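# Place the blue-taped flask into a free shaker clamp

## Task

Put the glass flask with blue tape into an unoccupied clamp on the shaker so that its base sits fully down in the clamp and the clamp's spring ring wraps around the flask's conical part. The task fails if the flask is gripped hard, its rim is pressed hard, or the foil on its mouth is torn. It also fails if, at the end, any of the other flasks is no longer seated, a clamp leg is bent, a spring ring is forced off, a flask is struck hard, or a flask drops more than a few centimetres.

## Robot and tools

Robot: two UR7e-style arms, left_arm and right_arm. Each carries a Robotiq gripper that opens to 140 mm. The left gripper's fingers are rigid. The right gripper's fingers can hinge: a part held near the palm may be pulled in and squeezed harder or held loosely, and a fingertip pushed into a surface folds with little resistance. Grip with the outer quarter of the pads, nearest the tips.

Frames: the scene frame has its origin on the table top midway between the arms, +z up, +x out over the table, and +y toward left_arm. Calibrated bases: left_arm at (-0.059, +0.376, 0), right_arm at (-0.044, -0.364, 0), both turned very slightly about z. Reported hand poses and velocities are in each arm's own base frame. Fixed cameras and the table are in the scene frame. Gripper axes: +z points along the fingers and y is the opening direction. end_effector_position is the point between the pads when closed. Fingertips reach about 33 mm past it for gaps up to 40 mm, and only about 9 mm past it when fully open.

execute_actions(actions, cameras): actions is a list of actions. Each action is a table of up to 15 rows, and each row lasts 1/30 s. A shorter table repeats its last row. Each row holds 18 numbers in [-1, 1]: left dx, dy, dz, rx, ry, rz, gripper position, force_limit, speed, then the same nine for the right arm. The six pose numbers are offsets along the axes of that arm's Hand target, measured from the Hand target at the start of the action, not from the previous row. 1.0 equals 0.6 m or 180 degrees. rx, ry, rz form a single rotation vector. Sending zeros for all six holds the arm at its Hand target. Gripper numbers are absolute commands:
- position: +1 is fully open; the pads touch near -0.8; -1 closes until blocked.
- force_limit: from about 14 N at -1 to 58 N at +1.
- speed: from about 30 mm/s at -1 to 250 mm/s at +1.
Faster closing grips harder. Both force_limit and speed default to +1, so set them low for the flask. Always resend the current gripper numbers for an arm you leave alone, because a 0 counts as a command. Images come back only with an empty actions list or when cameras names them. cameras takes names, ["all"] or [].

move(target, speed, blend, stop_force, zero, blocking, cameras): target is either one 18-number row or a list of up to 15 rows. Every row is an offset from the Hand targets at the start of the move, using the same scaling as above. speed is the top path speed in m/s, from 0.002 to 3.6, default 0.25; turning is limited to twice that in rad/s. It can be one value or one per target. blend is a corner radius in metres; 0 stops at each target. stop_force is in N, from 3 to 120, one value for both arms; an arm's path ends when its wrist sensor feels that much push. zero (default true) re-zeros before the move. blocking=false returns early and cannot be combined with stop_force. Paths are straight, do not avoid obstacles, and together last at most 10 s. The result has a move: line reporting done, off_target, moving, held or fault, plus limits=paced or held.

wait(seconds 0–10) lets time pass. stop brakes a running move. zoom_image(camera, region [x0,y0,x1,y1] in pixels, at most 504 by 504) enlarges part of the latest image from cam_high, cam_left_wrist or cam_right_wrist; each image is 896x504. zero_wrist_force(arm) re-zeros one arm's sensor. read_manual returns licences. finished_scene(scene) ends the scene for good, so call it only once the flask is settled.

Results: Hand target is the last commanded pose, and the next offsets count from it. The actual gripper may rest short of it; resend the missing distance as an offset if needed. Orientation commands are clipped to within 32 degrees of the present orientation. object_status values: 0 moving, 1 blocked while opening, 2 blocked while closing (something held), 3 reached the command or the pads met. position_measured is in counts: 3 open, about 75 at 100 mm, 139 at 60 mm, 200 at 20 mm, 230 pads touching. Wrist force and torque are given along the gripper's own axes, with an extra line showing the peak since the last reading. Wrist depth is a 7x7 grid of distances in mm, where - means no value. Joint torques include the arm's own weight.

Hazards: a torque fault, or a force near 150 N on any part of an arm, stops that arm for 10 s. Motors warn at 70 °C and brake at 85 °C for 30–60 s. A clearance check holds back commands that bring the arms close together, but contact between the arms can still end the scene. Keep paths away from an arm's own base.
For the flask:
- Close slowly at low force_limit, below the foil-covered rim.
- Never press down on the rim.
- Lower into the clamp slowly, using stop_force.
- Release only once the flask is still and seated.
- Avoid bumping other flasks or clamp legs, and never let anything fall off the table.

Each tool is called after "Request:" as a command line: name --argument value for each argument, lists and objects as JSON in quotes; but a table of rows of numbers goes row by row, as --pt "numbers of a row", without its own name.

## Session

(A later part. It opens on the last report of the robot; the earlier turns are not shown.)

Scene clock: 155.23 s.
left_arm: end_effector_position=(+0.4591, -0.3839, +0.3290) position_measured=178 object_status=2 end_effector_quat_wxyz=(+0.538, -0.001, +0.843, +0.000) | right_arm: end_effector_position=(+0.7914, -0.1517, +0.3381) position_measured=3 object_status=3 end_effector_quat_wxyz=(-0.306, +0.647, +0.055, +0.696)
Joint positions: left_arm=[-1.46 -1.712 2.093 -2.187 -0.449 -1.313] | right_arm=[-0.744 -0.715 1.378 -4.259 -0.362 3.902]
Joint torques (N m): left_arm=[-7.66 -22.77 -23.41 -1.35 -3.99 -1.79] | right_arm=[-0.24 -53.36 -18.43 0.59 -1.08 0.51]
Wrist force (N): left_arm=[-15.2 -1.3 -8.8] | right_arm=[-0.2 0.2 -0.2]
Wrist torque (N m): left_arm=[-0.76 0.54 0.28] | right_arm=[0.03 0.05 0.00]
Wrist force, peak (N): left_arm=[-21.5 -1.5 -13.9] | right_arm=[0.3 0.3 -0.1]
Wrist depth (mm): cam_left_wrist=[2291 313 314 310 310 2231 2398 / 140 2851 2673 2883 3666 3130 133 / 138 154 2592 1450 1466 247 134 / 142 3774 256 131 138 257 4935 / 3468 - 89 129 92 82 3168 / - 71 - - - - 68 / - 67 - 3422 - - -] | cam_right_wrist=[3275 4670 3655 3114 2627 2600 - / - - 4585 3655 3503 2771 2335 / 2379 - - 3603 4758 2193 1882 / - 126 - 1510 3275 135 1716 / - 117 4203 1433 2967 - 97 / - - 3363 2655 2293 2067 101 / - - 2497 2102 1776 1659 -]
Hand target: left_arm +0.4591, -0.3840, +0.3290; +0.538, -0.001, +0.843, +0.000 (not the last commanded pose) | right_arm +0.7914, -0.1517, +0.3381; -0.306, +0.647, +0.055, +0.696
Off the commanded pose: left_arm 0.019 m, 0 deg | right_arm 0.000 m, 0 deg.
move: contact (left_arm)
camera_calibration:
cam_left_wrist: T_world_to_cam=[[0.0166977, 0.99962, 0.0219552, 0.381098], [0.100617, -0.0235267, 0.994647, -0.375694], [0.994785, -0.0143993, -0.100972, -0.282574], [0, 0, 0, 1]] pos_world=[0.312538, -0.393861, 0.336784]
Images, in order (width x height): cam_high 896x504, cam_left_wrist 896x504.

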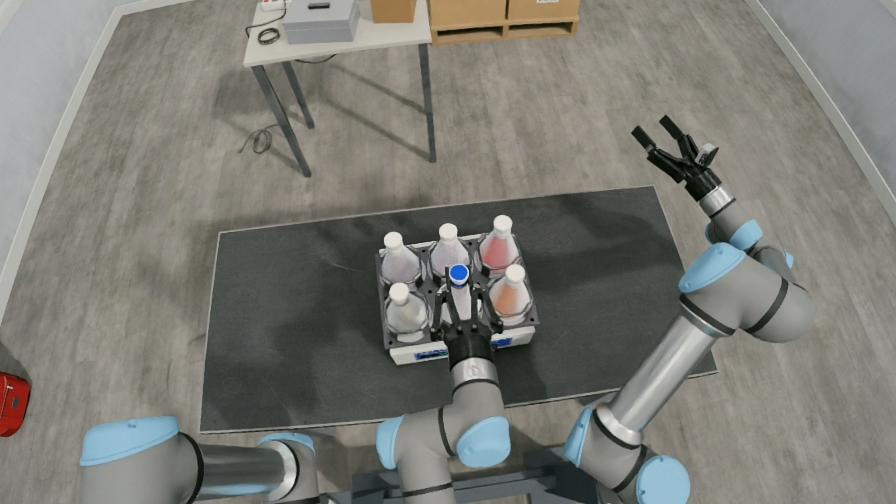

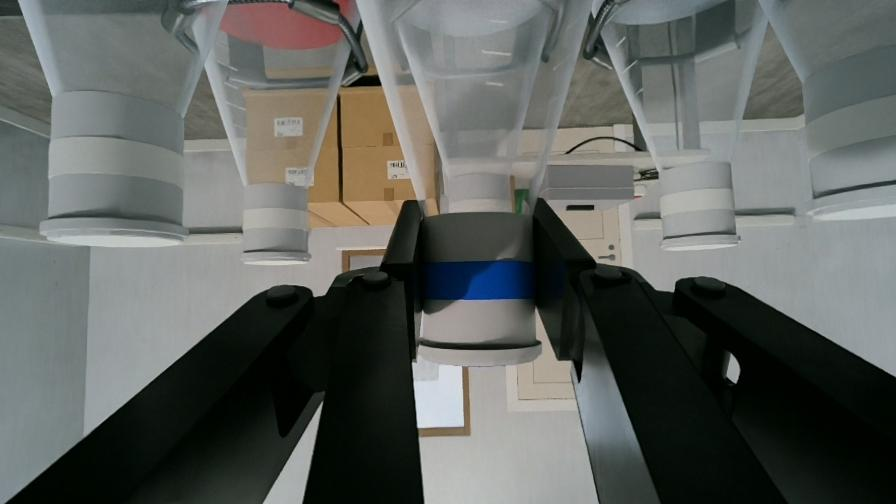

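Request:
move --target '[0.0302,0,0.0141,0,0,0,-0.98,-0.05,-1,0,0,0,0,0,0,1,1,1]' --speed 0.01 --stop_force 30 --zero false --cameras '["cam_left_wrist","cam_high"]'

Request:
zoom_image --camera "cam_left_wrist" --region '[350, 0, 630, 220]'

Request:
zoom_image --camera "cam_high" --region '[400, 230, 520, 350]'

Scene clock: 161.30 s.
left_arm: end_effector_position=(+0.4591, -0.3840, +0.3271) position_measured=178 object_status=2 end_effector_quat_wxyz=(+0.538, -0.001, +0.843, -0.001) | right_arm: end_effector_position=(+0.7914, -0.1517, +0.3381) position_measured=3 object_status=3 end_effector_quat_wxyz=(-0.306, +0.647, +0.055, +0.696)
Joint positions: left_arm=[-1.46 -1.71 2.097 -2.193 -0.449 -1.313] | right_arm=[-0.744 -0.715 1.378 -4.259 -0.362 3.902]
Joint torques (N m): left_arm=[-6.86 -18.28 -18.17 -0.71 -3.57 -1.61] | right_arm=[-0.44 -52.72 -18.44 0.67 -1.11 0.59]
Wrist force (N): left_arm=[-26.7 -1.1 -16.9] | right_arm=[-0.1 0.2 -0.1]
Wrist torque (N m): left_arm=[-0.87 0.63 0.62] | right_arm=[0.05 0.03 0.00]
Wrist force, peak (N): left_arm=[-31.3 0.3 -20.2] | right_arm=[0.2 0.4 -0.4]
Wrist depth (mm): cam_left_wrist=[2541 318 305 305 308 313 2516 / 140 3168 2789 2701 3614 3019 134 / 138 153 2619 1501 1492 247 133 / 138 256 258 131 138 3468 3888 / 3377 - 89 128 92 82 4139 / - 71 - - - - 68 / - 67 - 3666 - - -] | cam_right_wrist=[- - 4504 2933 - - - / 2335 - 6305 3552 3039 4134 - / 2802 - - 3603 3709 2335 1801 / - 125 - 1538 3363 135 1693 / - 117 1557 1466 3076 145 97 / - - 3275 2712 2293 2002 102 / - 2866 2547 2119 1814 1617 -]
Hand target: left_arm +0.4591, -0.3840, +0.3271; +0.538, -0.001, +0.843, -0.001 (not the last commanded pose) | right_arm +0.7914, -0.1517, +0.3381; -0.306, +0.647, +0.055, +0.696
Off the commanded pose: left_arm 0.018 m, 0 deg | right_arm 0.000 m, 0 deg.
move: contact (left_arm)
camera_calibration:
cam_left_wrist: T_world_to_cam=[[0.0166498, 0.999631, 0.0214588, 0.381329], [0.100521, -0.0230266, 0.994668, -0.373485], [0.994796, -0.0144039, -0.100867, -0.282816], [0, 0, 0, 1]] pos_world=[0.312538, -0.393862, 0.334784]
Images, in order (width x height): cam_high 896x504, cam_left_wrist 896x504.

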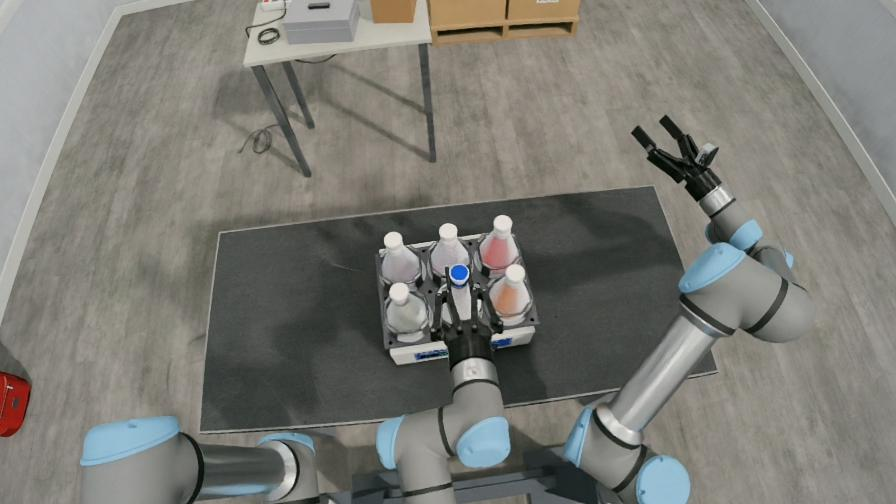

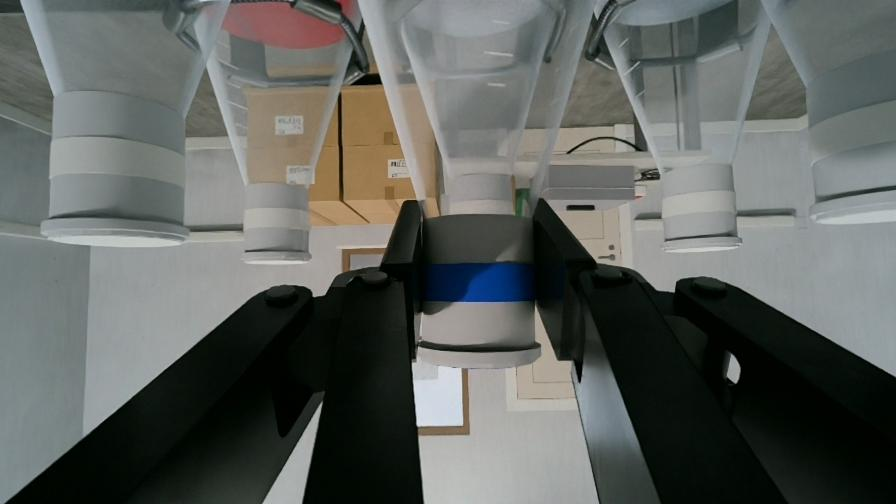

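Scaled by 1.800 from the camera's 896x504 image, which has a finer 1280x720 frame.

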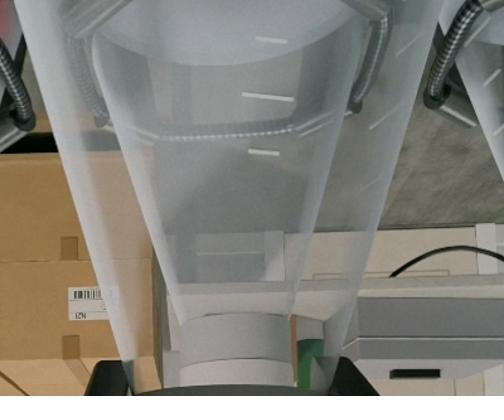

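Scaled by 4.200 from the camera's 896x504 image, which has a finer 1280x720 frame.

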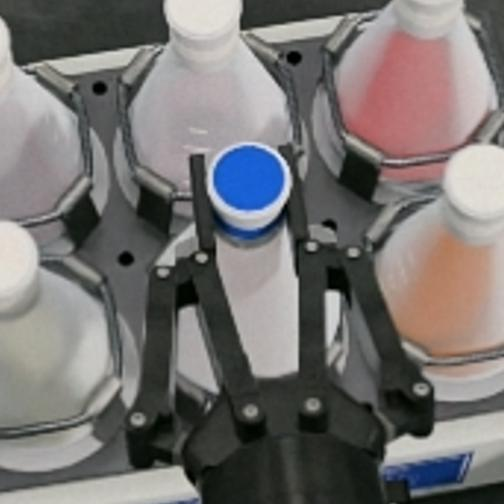

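Request:
move --target '[0.0313,-0.0012,0.0118,0,0,0,-0.98,-0.05,-1,0,0,0,0,0,0,1,1,1]' --speed 0.01 --stop_force 42 --zero false --cameras '["cam_left_wrist","cam_high"]'

Request:
zoom_image --camera "cam_high" --region '[400, 230, 520, 350]'

Scene clock: 165.60 s.
left_arm: end_effector_position=(+0.4589, -0.3840, +0.3250) position_measured=178 object_status=2 end_effector_quat_wxyz=(+0.538, -0.001, +0.843, -0.001) | right_arm: end_effector_position=(+0.7914, -0.1517, +0.3381) position_measured=3 object_status=3 end_effector_quat_wxyz=(-0.306, +0.647, +0.055, +0.696)
Joint positions: left_arm=[-1.46 -1.708 2.101 -2.198 -0.449 -1.314] | right_arm=[-0.744 -0.715 1.378 -4.259 -0.362 3.902]
Joint torques (N m): left_arm=[11.96 -13.51 -16 -0.95 -10.14 0.17] | right_arm=[-0.59 -53.11 -18.66 0.54 -1.06 0.6]
Wrist force (N): left_arm=[-35.3 3.3 -21.6] | right_arm=[0.1 0.1 -0.2]
Wrist torque (N m): left_arm=[-1.15 0.71 1.09] | right_arm=[0.02 -0.01 0.00]
Wrist force, peak (N): left_arm=[-42.4 2.0 -26.7] | right_arm=[0.2 0.3 -0.5]
Wrist depth (mm): cam_left_wrist=[2444 307 317 312 308 312 2491 / 140 3019 2646 2789 3515 3515 134 / 137 146 2789 1574 1510 1555 134 / 143 261 258 130 139 260 2789 / - - 89 128 92 82 76 / - 71 - 3888 - - 68 / - 67 - 3948 - - -] | cam_right_wrist=[3002 - 3764 2967 - - - / - 3503 - 3603 2522 - 2335 / 2771 3709 - 3552 3152 2655 1828 / 2522 126 - 1648 3363 135 1716 / - 117 1681 1449 2967 2119 97 / - - 3363 2771 - 1970 102 / - 2683 2473 - 1828 1638 -]
Hand target: left_arm +0.4589, -0.3840, +0.3249; +0.538, -0.001, +0.843, -0.001 (not the last commanded pose) | right_arm +0.7914, -0.1517, +0.3381; -0.306, +0.647, +0.055, +0.696
Off the commanded pose: left_arm 0.018 m, 0 deg | right_arm 0.000 m, 0 deg.
move: contact (left_arm)
camera_calibration:
cam_left_wrist: T_world_to_cam=[[0.0166091, 0.99964, 0.0210643, 0.381624], [0.100325, -0.022627, 0.994697, -0.371178], [0.994816, -0.0144077, -0.100664, -0.283006], [0, 0, 0, 1]] pos_world=[0.312439, -0.393963, 0.332683]
Images, in order (width x height): cam_high 896x504, cam_left_wrist 896x504.

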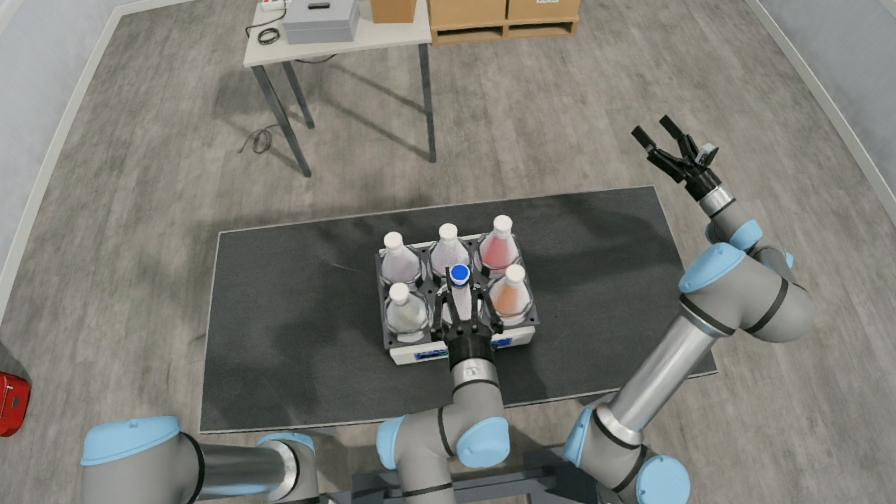

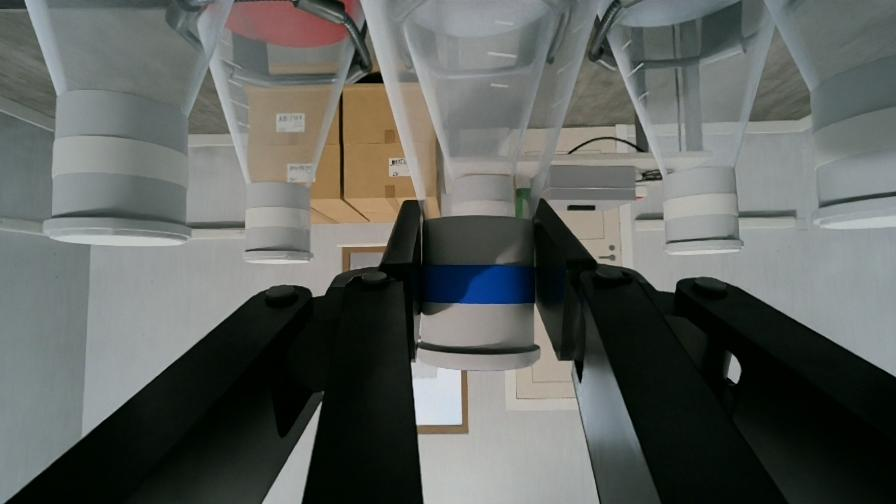

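Scaled by 4.200 from the camera's 896x504 image, which has a finer 1280x720 frame.

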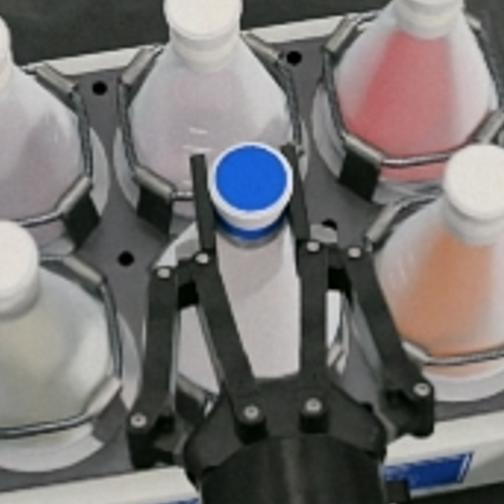

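Request:
zoom_image --camera "cam_high" --region '[430, 280, 500, 340]'

Request:
zoom_image --camera "cam_left_wrist" --region '[150, 0, 400, 120]'

Request:
zoom_image --camera "cam_left_wrist" --region '[380, 0, 760, 200]'

Scaled by 7.200 from the camera's 896x504 image, which has a finer 1280x720 frame.

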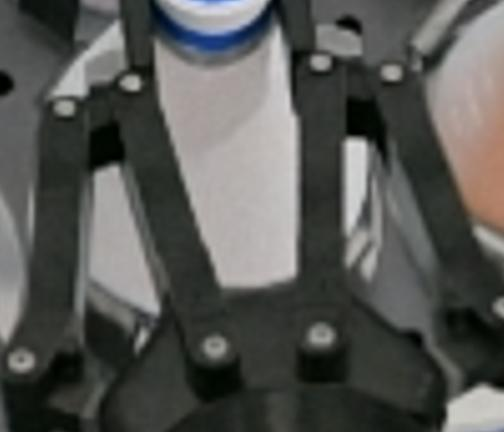

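Scaled by 2.016 from the camera's 896x504 image, which has a finer 1280x720 frame.

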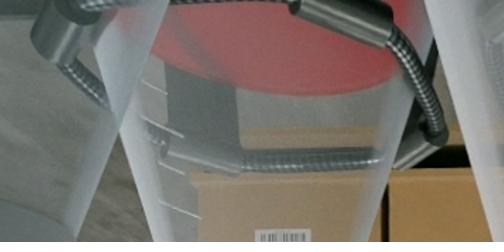

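Scaled by 1.326 from the camera's 896x504 image, which has a finer 1280x720 frame.

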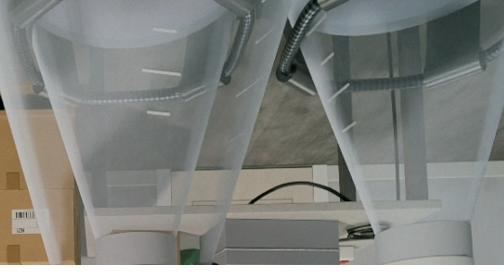

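Request:
move --target '[0.0309,0.0012,0.0124,0,0,0,-0.98,-0.05,-1,0,0,0,0,0,0,1,1,1]' --speed 0.01 --stop_force 50 --zero false --cameras '["cam_left_wrist","cam_high"]'

Request:
zoom_image --camera "cam_high" --region '[430, 280, 500, 340]'

Scene clock: 186.50 s.
left_arm: end_effector_position=(+0.4589, -0.3839, +0.3232) position_measured=178 object_status=2 end_effector_quat_wxyz=(+0.538, -0.001, +0.843, -0.001) | right_arm: end_effector_position=(+0.7914, -0.1517, +0.3381) position_measured=3 object_status=3 end_effector_quat_wxyz=(-0.306, +0.647, +0.055, +0.696)
Joint positions: left_arm=[-1.46 -1.706 2.105 -2.203 -0.449 -1.315] | right_arm=[-0.744 -0.715 1.378 -4.259 -0.362 3.902]
Joint torques (N m): left_arm=[13.6 -10.78 -10.71 0 -10.77 -0.01] | right_arm=[-0.17 -52.8 -19.2 0.61 -1.08 0.6]
Wrist force (N): left_arm=[-43.5 2.5 -25.8] | right_arm=[0.2 0.2 -0.1]
Wrist torque (N m): left_arm=[-1.11 0.80 1.18] | right_arm=[0.04 -0.04 0.00]
Wrist force, peak (N): left_arm=[-50.3 1.3 -30.8] | right_arm=[0.1 0.3 -0.3]
Wrist depth (mm): cam_left_wrist=[2376 318 314 320 303 312 2566 / 140 3130 2759 2516 3515 3248 134 / 137 263 2619 1475 1518 258 130 / 3290 4010 264 130 139 245 - / 3719 - 89 128 117 81 - / - 71 - - - - 68 / - 67 - 4010 - - -] | cam_right_wrist=[3002 - - 3318 2357 3192 - / 3941 - 3941 3764 3076 - - / - - 4348 3152 3655 2193 1801 / 2034 125 2933 3764 4203 135 1716 / - 117 1716 1449 3039 144 97 / - - 3275 2771 2252 1970 102 / - 2967 2522 2084 1841 1606 -]
Hand target: left_arm +0.4589, -0.3839, +0.3232; +0.538, -0.001, +0.843, -0.001 (not the last commanded pose) | right_arm +0.7914, -0.1517, +0.3381; -0.306, +0.647, +0.055, +0.696
Off the commanded pose: left_arm 0.018 m, 0 deg | right_arm 0.000 m, 0 deg.
move: contact (left_arm)
camera_calibration:
cam_left_wrist: T_world_to_cam=[[0.0164751, 0.999651, 0.0206739, 0.381738], [0.100428, -0.0222266, 0.994696, -0.36935], [0.994808, -0.0143114, -0.100759, -0.283004], [0, 0, 0, 1]] pos_world=[0.312339, -0.393864, 0.330984]
Images, in order (width x height): cam_high 896x504, cam_left_wrist 896x504.

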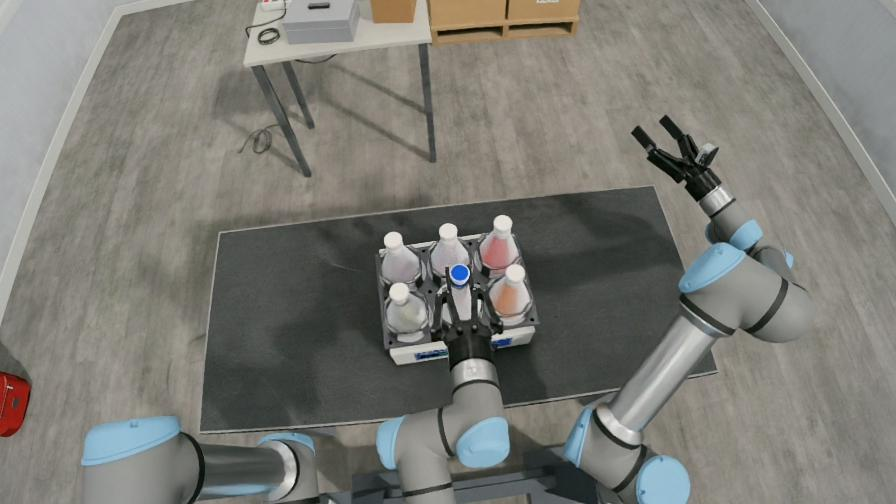

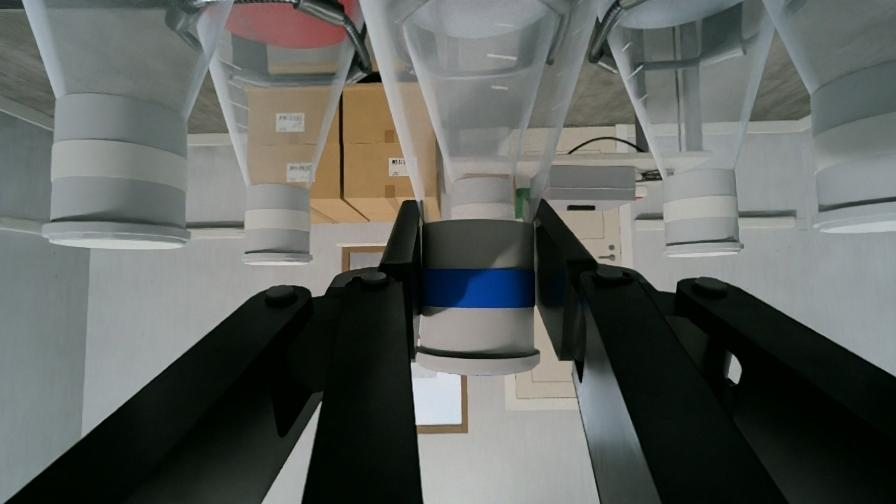

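Scaled by 7.200 from the camera's 896x504 image, which has a finer 1280x720 frame.

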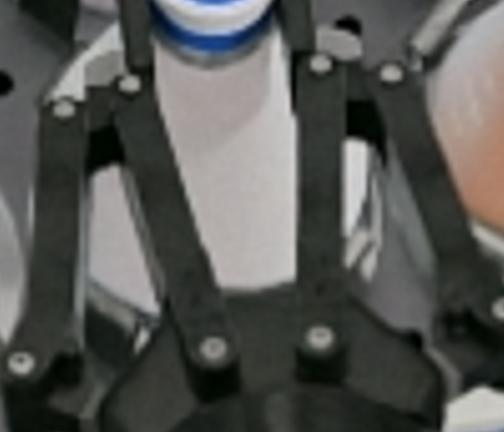

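Request:
move --target '[-0.0121,0,-0.0056,0,0,0,-0.98,-0.05,-1,0,0,0,0,0,0,1,1,1]' --speed 0.015 --cameras '["cam_left_wrist","cam_high"]'

Request:
zoom_image --camera "cam_high" --region '[430, 280, 500, 340]'

Scene clock: 190.20 s.
left_arm: end_effector_position=(+0.4589, -0.3838, +0.3313) position_measured=178 object_status=2 end_effector_quat_wxyz=(+0.538, -0.001, +0.843, -0.001) | right_arm: end_effector_position=(+0.7914, -0.1517, +0.3381) position_measured=3 object_status=3 end_effector_quat_wxyz=(-0.306, +0.647, +0.055, +0.696)
Joint positions: left_arm=[-1.46 -1.715 2.09 -2.18 -0.449 -1.315] | right_arm=[-0.744 -0.715 1.378 -4.259 -0.362 3.902]
Joint torques (N m): left_arm=[7.72 -17 -20.05 -4.7 0.94 -1.17] | right_arm=[0.6 -52.68 -18.79 0.64 -1.1 0.62]
Wrist force (N): left_arm=[-5.3 2.0 1.5] | right_arm=[0.0 0.2 -0.2]
Wrist torque (N m): left_arm=[-0.66 0.25 0.27] | right_arm=[0.05 -0.01 0.00]
Wrist force, peak (N): left_arm=[-43.9 2.2 -26.1] | right_arm=[-0.1 0.1 -0.5]
Wrist depth (mm): cam_left_wrist=[2444 293 310 316 313 315 2291 / 2592 2730 2730 2646 3290 3168 135 / 141 153 2673 2646 1492 247 139 / - 169 260 129 139 258 153 / - - 89 127 92 81 - / - 71 - - - - 68 / - 67 - - - - -] | cam_right_wrist=[- - - 2967 2899 2252 - / 2712 2573 3114 3318 3275 - - / - - 4348 3603 3455 2402 1814 / - 125 3192 3709 3318 135 1727 / - 117 1693 1433 3002 2067 97 / - - 2522 2834 2272 2018 102 / - 2899 2449 2067 1801 1638 -]
Hand target: left_arm +0.4589, -0.3838, +0.3312; +0.538, -0.001, +0.843, -0.001 | right_arm +0.7914, -0.1517, +0.3381; -0.306, +0.647, +0.055, +0.696
Off the commanded pose: left_arm 0.000 m, 0 deg | right_arm 0.000 m, 0 deg.
move: done
camera_calibration:
cam_left_wrist: T_world_to_cam=[[0.0163938, 0.999648, 0.0208821, 0.381422], [0.100429, -0.0224256, 0.994691, -0.377492], [0.994809, -0.0142096, -0.100761, -0.282246], [0, 0, 0, 1]] pos_world=[0.312439, -0.393764, 0.339084]
Images, in order (width x height): cam_high 896x504, cam_left_wrist 896x504.

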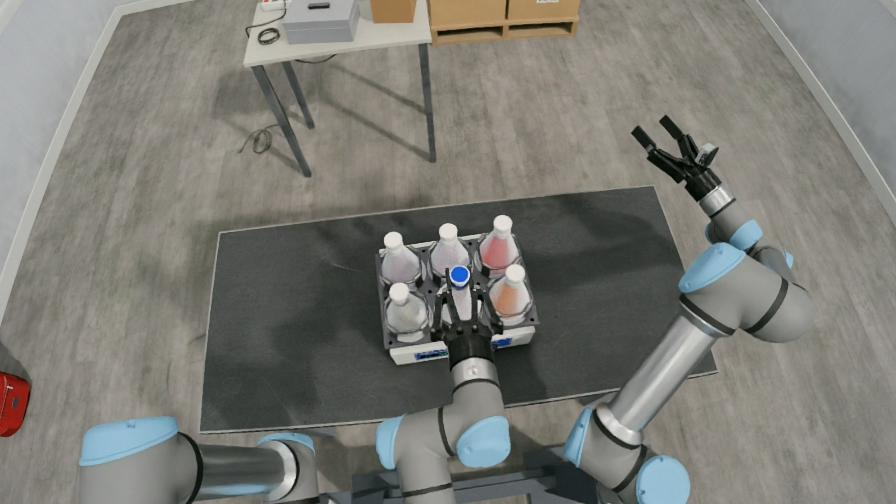

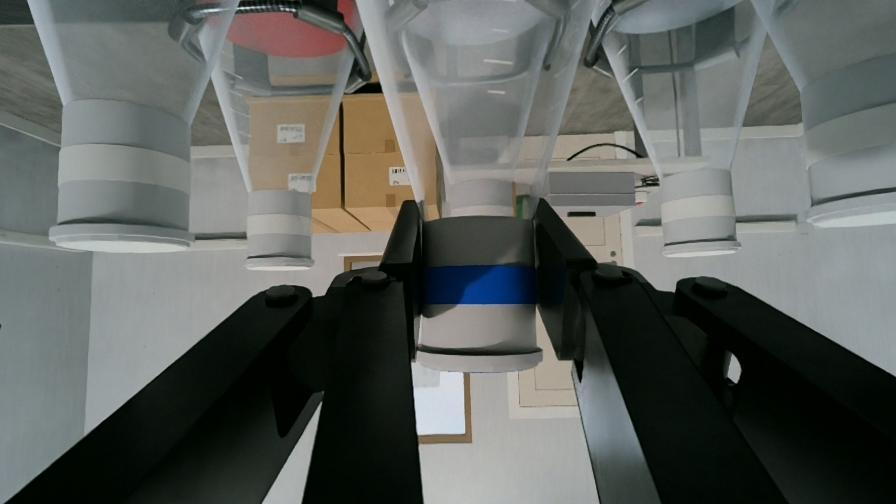

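Scaled by 7.200 from the camera's 896x504 image, which has a finer 1280x720 frame.

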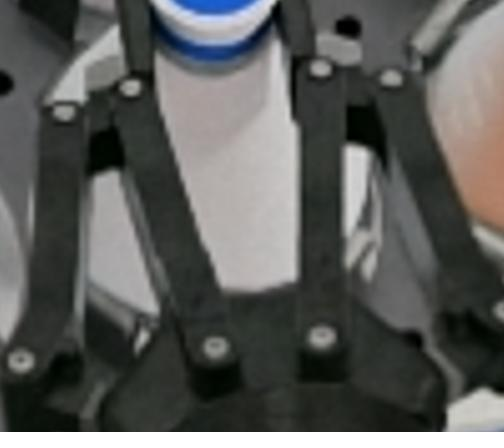

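Request:
move --target '[-0.0023,0,-0.001,0,0,0,-0.98,-0.05,-1,0,0,0,0,0,0,1,1,1]' --speed 0.015

Request:
move --target '[0,0,0,0,0,0,0.1,-1,-1,0,0,0,0,0,0,1,1,1]' --speed 0.015 --cameras '["cam_left_wrist","cam_high"]'

Request:
zoom_image --camera "cam_high" --region '[400, 230, 520, 350]'

Scene clock: 194.73 s.
left_arm: end_effector_position=(+0.4589, -0.3839, +0.3328) position_measured=178 object_status=2 end_effector_quat_wxyz=(+0.538, -0.001, +0.843, -0.001) | right_arm: end_effector_position=(+0.7914, -0.1517, +0.3381) position_measured=3 object_status=3 end_effector_quat_wxyz=(-0.306, +0.647, +0.055, +0.696)
Joint positions: left_arm=[-1.46 -1.716 2.087 -2.176 -0.449 -1.315] | right_arm=[-0.744 -0.715 1.378 -4.259 -0.362 3.902]
Joint torques (N m): left_arm=[3.76 -27.65 -28.76 -1.89 0.27 0.65] | right_arm=[0.23 -52.86 -19.16 0.72 -1.05 0.62]
Wrist force (N): left_arm=[-3.7 2.4 2.4] | right_arm=[0.1 0.0 -0.1]
Wrist torque (N m): left_arm=[-0.75 0.21 0.37] | right_arm=[0.00 -0.02 0.00]
Wrist force, peak (N): left_arm=[-6.8 2.3 1.1] | right_arm=[-0.1 0.2 -0.4]
Wrist depth (mm): cam_left_wrist=[2333 305 310 314 318 316 2354 / 2701 3168 2730 2566 3468 3092 135 / 141 152 2730 2789 1518 257 135 / 3614 4073 259 130 139 240 - / - - 89 126 92 81 - / - 71 - - - - 68 / - 67 - - - - -] | cam_right_wrist=[- 3408 4134 3503 3039 - 1882 / - - - 3318 3192 - 2379 / 2712 3192 3603 3764 3192 2232 1841 / - 126 3114 1576 3408 135 1693 / - 117 1693 1501 2933 2156 97 / - 3275 4003 2834 2232 2018 101 / - 2899 2741 2102 1789 1670 -]
Hand target: left_arm +0.4589, -0.3838, +0.3327; +0.538, -0.001, +0.843, -0.001 | right_arm +0.7914, -0.1517, +0.3381; -0.306, +0.647, +0.055, +0.696
Off the commanded pose: left_arm 0.000 m, 0 deg | right_arm 0.000 m, 0 deg.
move: done

Scene clock: 196.27 s.
left_arm: end_effector_position=(+0.4589, -0.3838, +0.3327) position_measured=117 object_status=0 end_effector_quat_wxyz=(+0.538, -0.001, +0.843, -0.001) | right_arm: end_effector_position=(+0.7914, -0.1517, +0.3381) position_measured=3 object_status=3 end_effector_quat_wxyz=(-0.306, +0.647, +0.055, +0.696)
Joint positions: left_arm=[-1.46 -1.716 2.087 -2.176 -0.449 -1.315] | right_arm=[-0.744 -0.715 1.378 -4.259 -0.362 3.902]
Joint torques (N m): left_arm=[11.88 -25.4 -18.24 -4.86 2.51 -0.47] | right_arm=[-0.27 -52.53 -19.16 0.61 -1.12 0.72]
Wrist force (N): left_arm=[-0.7 -0.1 1.7] | right_arm=[0.0 0.1 -0.1]
Wrist torque (N m): left_arm=[-0.27 0.40 -0.09] | right_arm=[0.02 -0.01 0.00]
Wrist force, peak (N): left_arm=[-5.3 0.2 0.7] | right_arm=[0.0 0.2 -0.4]
Wrist depth (mm): cam_left_wrist=[2376 306 308 314 314 315 2312 / 2730 2851 2673 2730 3377 3019 135 / 141 153 2566 2701 1510 259 131 / - 269 126 131 133 243 - / - 92 105 129 133 91 80 / - - - - 3333 - 73 / - - - 3719 - - -] | cam_right_wrist=[- - - 3455 3002 - 2802 / 2771 3603 3275 3233 2655 - 2425 / 3002 - - 3764 3709 2379 1854 / - 126 3709 4003 2899 135 1764 / - 117 1801 1458 3152 2119 97 / - - 3275 2866 2272 2018 102 / - 2834 2573 2050 1814 1638 -]
Hand target: left_arm +0.4589, -0.3838, +0.3327; +0.538, -0.001, +0.843, -0.001 | right_arm +0.7914, -0.1517, +0.3381; -0.306, +0.647, +0.055, +0.696
Off the commanded pose: left_arm 0.000 m, 0 deg | right_arm 0.000 m, 0 deg.
move: done
camera_calibration:
cam_left_wrist: T_world_to_cam=[[0.016475, 0.999651, 0.0206735, 0.38144], [0.100428, -0.0222261, 0.994696, -0.378807], [0.994808, -0.0143114, -0.100759, -0.282145], [0, 0, 0, 1]] pos_world=[0.312439, -0.393764, 0.340484]
Images, in order (width x height): cam_high 896x504, cam_left_wrist 896x504.

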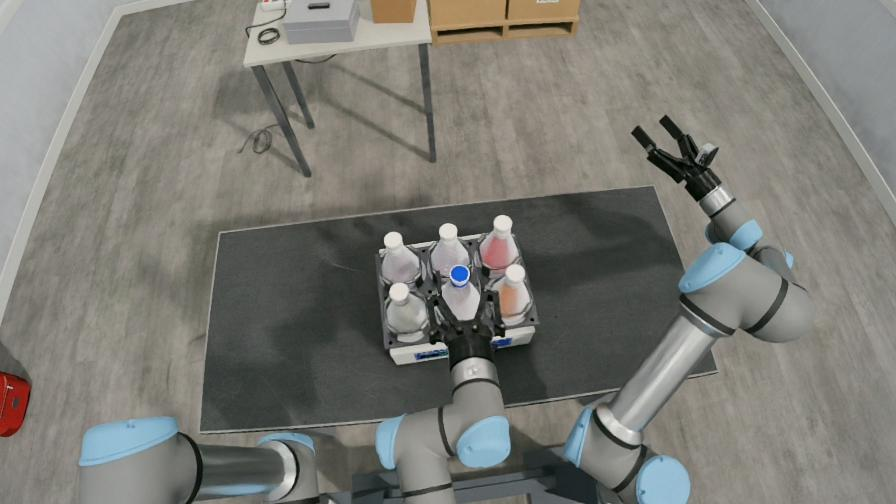

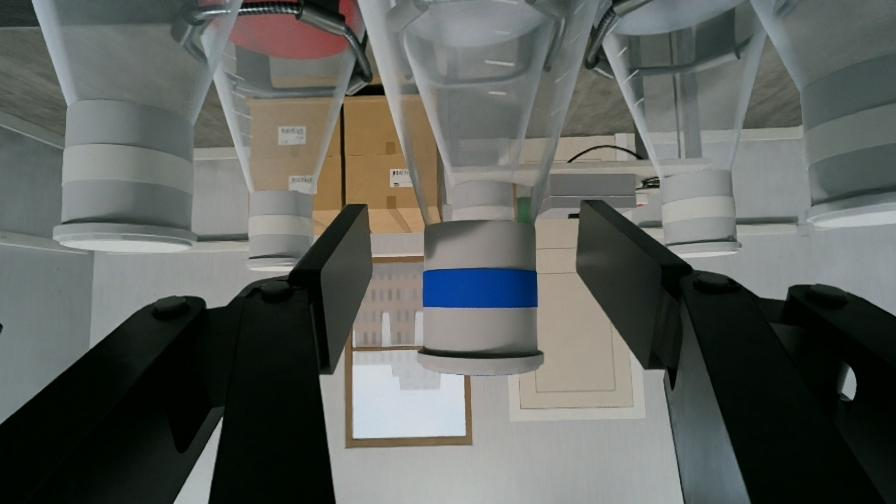

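Scaled by 4.200 from the camera's 896x504 image, which has a finer 1280x720 frame.

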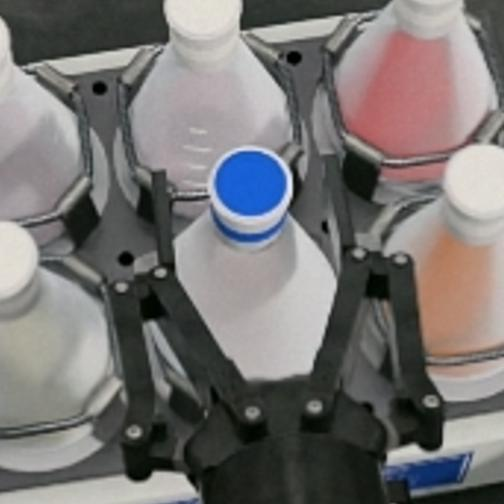

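Request:
move --target '[0,0,-0.2,0,0,0,0.1,-1,-1,0,0,0,0,0,0,1,1,1]' --speed 0.1 --cameras '["cam_left_wrist","cam_high"]'

Request:
zoom_image --camera "cam_high" --region '[400, 230, 520, 350]'

Request:
zoom_image --camera "cam_left_wrist" --region '[300, 0, 600, 170]'

Scene clock: 200.33 s.
left_arm: end_effector_position=(+0.3501, -0.3838, +0.3834) position_measured=117 object_status=3 end_effector_quat_wxyz=(+0.538, -0.001, +0.843, -0.001) | right_arm: end_effector_position=(+0.7914, -0.1517, +0.3381) position_measured=3 object_status=3 end_effector_quat_wxyz=(-0.306, +0.647, +0.055, +0.696)
Joint positions: left_arm=[-1.744 -1.854 1.909 -1.271 -0.467 -1.967] | right_arm=[-0.744 -0.715 1.378 -4.259 -0.362 3.902]
Joint torques (N m): left_arm=[3.75 -7.4 -24.25 -0.3 3.79 -0.82] | right_arm=[0.32 -52.16 -19.37 0.65 -1.01 0.74]
Wrist force (N): left_arm=[-0.8 -0.1 1.6] | right_arm=[0.1 0.0 0.0]
Wrist torque (N m): left_arm=[-0.27 0.42 -0.10] | right_arm=[0.01 -0.03 0.00]
Wrist force, peak (N): left_arm=[0.0 -0.3 3.4] | right_arm=[0.0 0.4 -0.3]
Wrist depth (mm): cam_left_wrist=[2516 - 381 427 421 2619 2759 / 3055 3130 2950 2789 3468 3168 3719 / - 5703 2916 369 1645 - - / 651 - 126 3774 134 4349 - / - 92 106 3666 3830 92 80 / - - 3666 3948 - - 72 / - - - - - - -] | cam_right_wrist=[2425 - - 3408 - 2802 - / - - - 3455 4203 - - / 3233 - 4003 3709 4670 2522 1789 / 2712 125 4134 1538 3233 135 1704 / - 117 1681 1475 3076 2137 97 / - - 3408 2866 2272 2018 102 / - 2741 2425 2084 1789 1617 -]
Hand target: left_arm +0.3501, -0.3838, +0.3834; +0.538, -0.001, +0.843, -0.001 | right_arm +0.7914, -0.1517, +0.3381; -0.306, +0.647, +0.055, +0.696
Off the commanded pose: left_arm 0.000 m, 0 deg | right_arm 0.000 m, 0 deg.
move: done
camera_calibration:
cam_left_wrist: T_world_to_cam=[[0.0164659, 0.999653, 0.0205739, 0.382228], [0.100428, -0.0221262, 0.994698, -0.418174], [0.994808, -0.0143124, -0.100758, -0.168812], [0, 0, 0, 1]] pos_world=[0.203639, -0.393764, 0.391084]
Images, in order (width x height): cam_high 896x504, cam_left_wrist 896x504.

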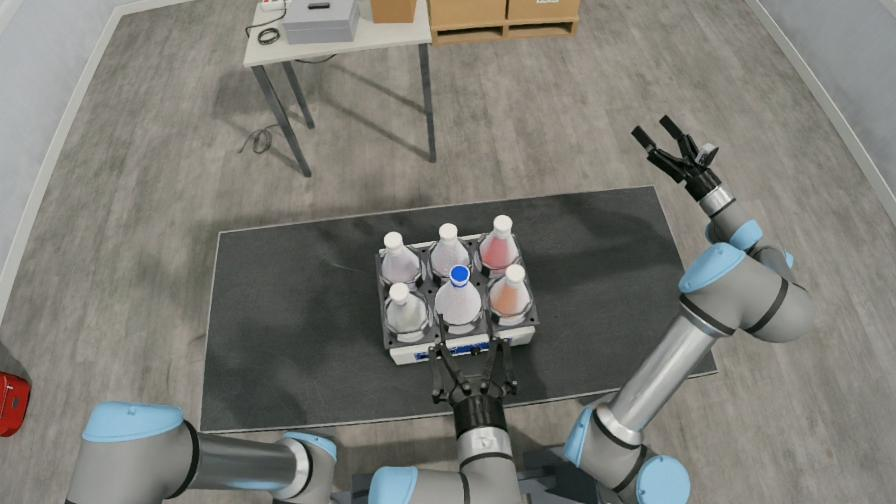

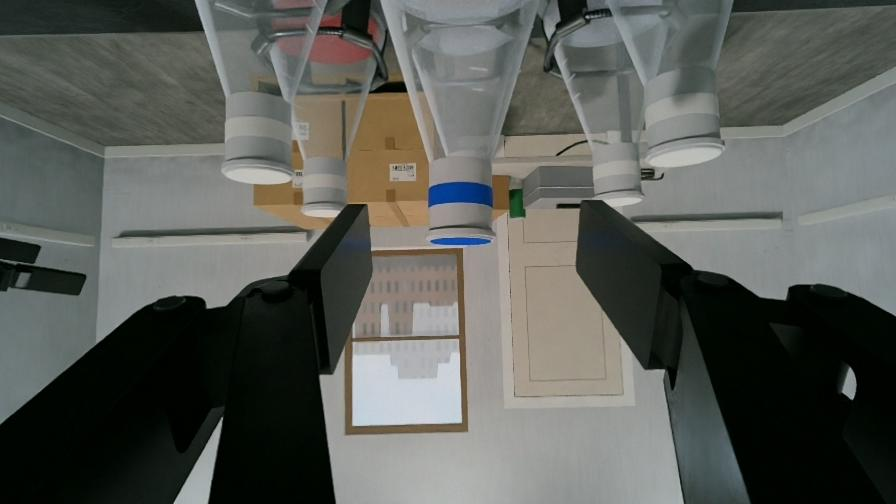

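Scaled by 4.200 from the camera's 896x504 image, which has a finer 1280x720 frame.

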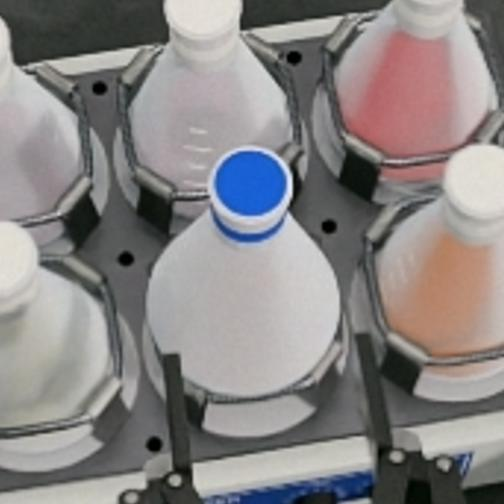

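Scaled by 1.680 from the camera's 896x504 image, which has a finer 1280x720 frame.

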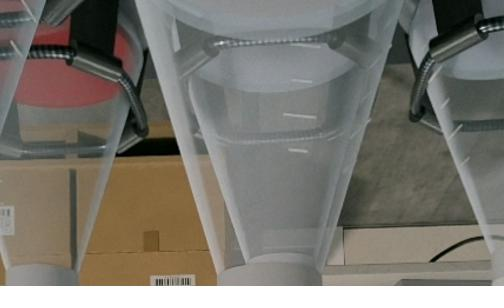

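Request:
zoom_image --camera "cam_high" --region '[430, 270, 490, 340]'

Request:
zoom_image --camera "cam_high" --region '[375, 265, 435, 345]'

Request:
zoom_image --camera "cam_left_wrist" --region '[370, 0, 560, 100]'

Scaled by 7.200 from the camera's 896x504 image, which has a finer 1280x720 frame.

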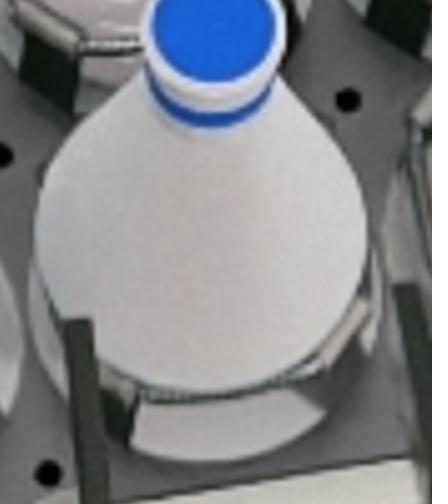

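Scaled by 6.300 from the camera's 896x504 image, which has a finer 1280x720 frame.

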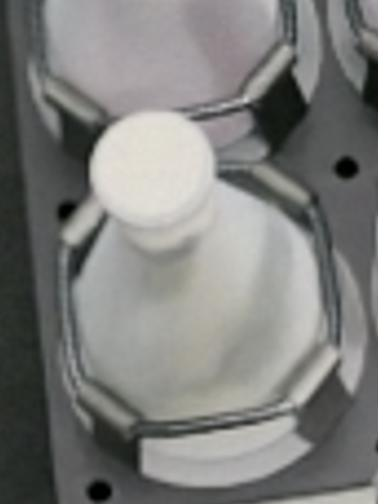

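Scaled by 2.653 from the camera's 896x504 image, which has a finer 1280x720 frame.

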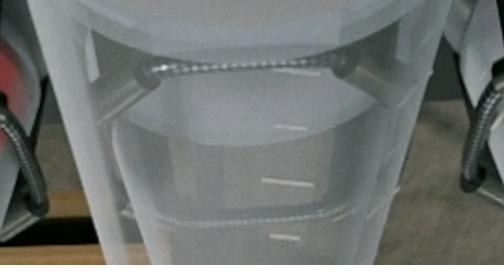

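Request:
move --target '[-0.0075,0,0.1965,0,0,0,0.1,-1,-1,0,0,0,0,0,0,1,1,1]' --speed 0.1

Request:
move --target '[0,0,0,0,0,0,-1,-0.05,-1,0,0,0,0,0,0,1,1,1]'

Request:
wait --seconds 1 --cameras '["cam_left_wrist","cam_high"]'

Scene clock: 225.37 s.
left_arm: end_effector_position=(+0.4589, -0.3838, +0.3376) position_measured=117 object_status=3 end_effector_quat_wxyz=(+0.538, -0.001, +0.843, -0.001) | right_arm: end_effector_position=(+0.7914, -0.1517, +0.3381) position_measured=3 object_status=3 end_effector_quat_wxyz=(-0.306, +0.647, +0.055, +0.696)
Joint positions: left_arm=[-1.46 -1.721 2.078 -2.161 -0.449 -1.315] | right_arm=[-0.744 -0.715 1.378 -4.259 -0.362 3.902]
Joint torques (N m): left_arm=[-4.63 -25.03 -31.11 -4.63 3.89 1.03] | right_arm=[0.03 -52.09 -19.69 0.65 -1.12 0.71]
Wrist force (N): left_arm=[-0.5 -0.4 1.7] | right_arm=[-0.1 0.2 -0.2]
Wrist torque (N m): left_arm=[-0.32 0.36 -0.27] | right_arm=[0.05 0.02 0.00]
Wrist force, peak (N): left_arm=[-0.5 -0.2 3.0] | right_arm=[0.3 0.4 -0.1]
Wrist depth (mm): cam_left_wrist=[2467 328 320 323 312 319 2271 / 143 2883 2730 2820 3333 3333 136 / 141 152 2730 1483 1510 251 144 / - - 139 130 134 241 - / - 92 105 129 132 92 80 / - - 4349 - 4139 - 72 / - - 3830 3468 - - -] | cam_right_wrist=[- 3603 - 4758 - 2802 - / - - - 3603 - - 2293 / 2402 - - 3114 3408 2547 1801 / - 125 - 1492 3363 135 1739 / - 117 3941 1475 3076 135 97 / - - 3408 2899 2272 2018 102 / - 2802 2522 2119 1841 1648 -]
Hand target: left_arm +0.4589, -0.3838, +0.3377; +0.538, -0.001, +0.843, -0.001 | right_arm +0.7914, -0.1517, +0.3381; -0.306, +0.647, +0.055, +0.696
Off the commanded pose: left_arm 0.000 m, 0 deg | right_arm 0.000 m, 0 deg.
move: done

Scene clock: 226.87 s.
left_arm: end_effector_position=(+0.4589, -0.3838, +0.3377) position_measured=178 object_status=0 end_effector_quat_wxyz=(+0.538, -0.001, +0.843, -0.001) | right_arm: end_effector_position=(+0.7914, -0.1517, +0.3381) position_measured=3 object_status=3 end_effector_quat_wxyz=(-0.306, +0.647, +0.055, +0.696)
Joint positions: left_arm=[-1.46 -1.721 2.077 -2.161 -0.449 -1.315] | right_arm=[-0.744 -0.715 1.378 -4.259 -0.362 3.902]
Joint torques (N m): left_arm=[-9.95 -28.67 -30.19 -4.8 3.72 0.98] | right_arm=[0.09 -52.41 -19.7 0.7 -1.15 0.66]
Wrist force (N): left_arm=[-0.8 1.6 1.6] | right_arm=[0.0 0.1 -0.2]
Wrist torque (N m): left_arm=[-0.47 0.38 -0.01] | right_arm=[0.02 0.00 0.00]
Wrist force, peak (N): left_arm=[-0.5 2.0 1.9] | right_arm=[0.3 0.2 -0.3]
Wrist depth (mm): cam_left_wrist=[2421 321 319 322 315 320 2312 / 144 2789 2820 2730 3333 3333 136 / 141 152 2759 1450 1458 258 145 / - - 261 131 139 247 3564 / - - 89 128 92 81 81 / - 71 - - - - 68 / - 67 - - - - -] | cam_right_wrist=[- - 3941 4348 2600 2683 - / 2655 - 3408 3764 3233 2522 2067 / 2771 3233 4758 3233 4134 2522 1814 / - 126 4203 1538 3152 135 1704 / - 117 3821 1425 3039 2193 97 / - - 3552 2933 2293 2156 102 / - 2933 2497 2050 1828 1586 -]
Hand target: left_arm +0.4589, -0.3838, +0.3377; +0.538, -0.001, +0.843, -0.001 | right_arm +0.7914, -0.1517, +0.3381; -0.306, +0.647, +0.055, +0.696
Off the commanded pose: left_arm 0.000 m, 0 deg | right_arm 0.000 m, 0 deg.
move: done

Scene clock: 227.87 s.
left_arm: end_effector_position=(+0.4589, -0.3838, +0.3377) position_measured=178 object_status=2 end_effector_quat_wxyz=(+0.538, -0.001, +0.843, -0.001) | right_arm: end_effector_position=(+0.7914, -0.1517, +0.3381) position_measured=3 object_status=3 end_effector_quat_wxyz=(-0.306, +0.647, +0.055, +0.696)
Joint positions: left_arm=[-1.46 -1.721 2.077 -2.161 -0.449 -1.315] | right_arm=[-0.744 -0.715 1.378 -4.259 -0.362 3.902]
Joint torques (N m): left_arm=[-8.72 -29.31 -29.85 -4.6 2.02 1.02] | right_arm=[0.1 -52.11 -19.95 0.67 -1.19 0.81]
Wrist force (N): left_arm=[-0.7 1.9 1.2] | right_arm=[0.0 0.2 -0.2]
Wrist torque (N m): left_arm=[-0.39 0.36 -0.01] | right_arm=[0.06 0.00 0.00]
Wrist force, peak (N): left_arm=[-0.6 1.9 1.8] | right_arm=[-0.1 0.4 -0.1]
Wrist depth (mm): cam_left_wrist=[2398 320 318 317 314 319 2291 / 144 2789 2851 2673 3468 3208 136 / 140 163 2820 1458 1492 249 140 / - 2730 261 131 138 249 - / 3290 - 89 128 92 81 80 / - 71 - - - - 68 / - 67 - - - - -] | cam_right_wrist=[2899 4425 4068 3455 - - - / 2473 - - 3455 3363 - 2402 / 2547 3880 - 4134 3941 2314 1828 / - 125 - 1638 3503 135 1739 / - 117 4003 1484 3076 2067 97 / - - 4003 2834 2272 2034 101 / - 2802 2314 2102 1814 1638 -]
Hand target: left_arm +0.4589, -0.3838, +0.3377; +0.538, -0.001, +0.843, -0.001 | right_arm +0.7914, -0.1517, +0.3381; -0.306, +0.647, +0.055, +0.696
Tool commands: left_gripper/position=-1.0 left_gripper/force_limit=-0.05 left_gripper/speed=-1.0 right_gripper/position=+1.0 right_gripper/force_limit=+1.0 right_gripper/speed=+1.0
Off the commanded pose: left_arm 0.000 m, 0 deg | right_arm 0.000 m, 0 deg.
wait: 1.00 s; at rest by 0.17 s
camera_calibration:
cam_left_wrist: T_world_to_cam=[[0.0163755, 0.999652, 0.020683, 0.381367], [0.10043, -0.0222257, 0.994696, -0.383682], [0.994809, -0.0142114, -0.100759, -0.281612], [0, 0, 0, 1]] pos_world=[0.312439, -0.393764, 0.345384]
Images, in order (width x height): cam_high 896x504, cam_left_wrist 896x504.

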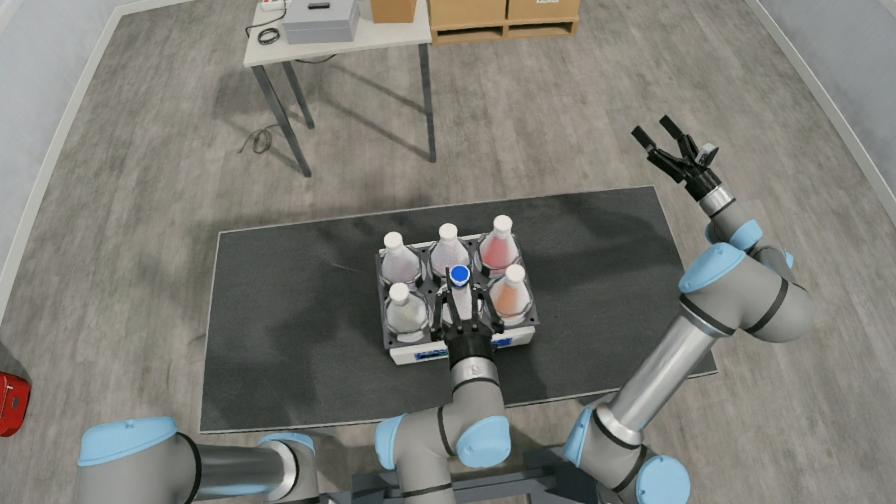

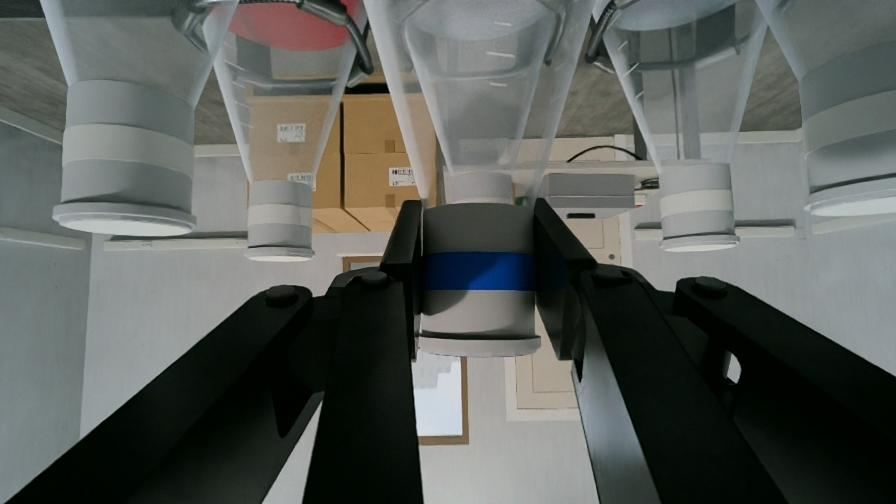

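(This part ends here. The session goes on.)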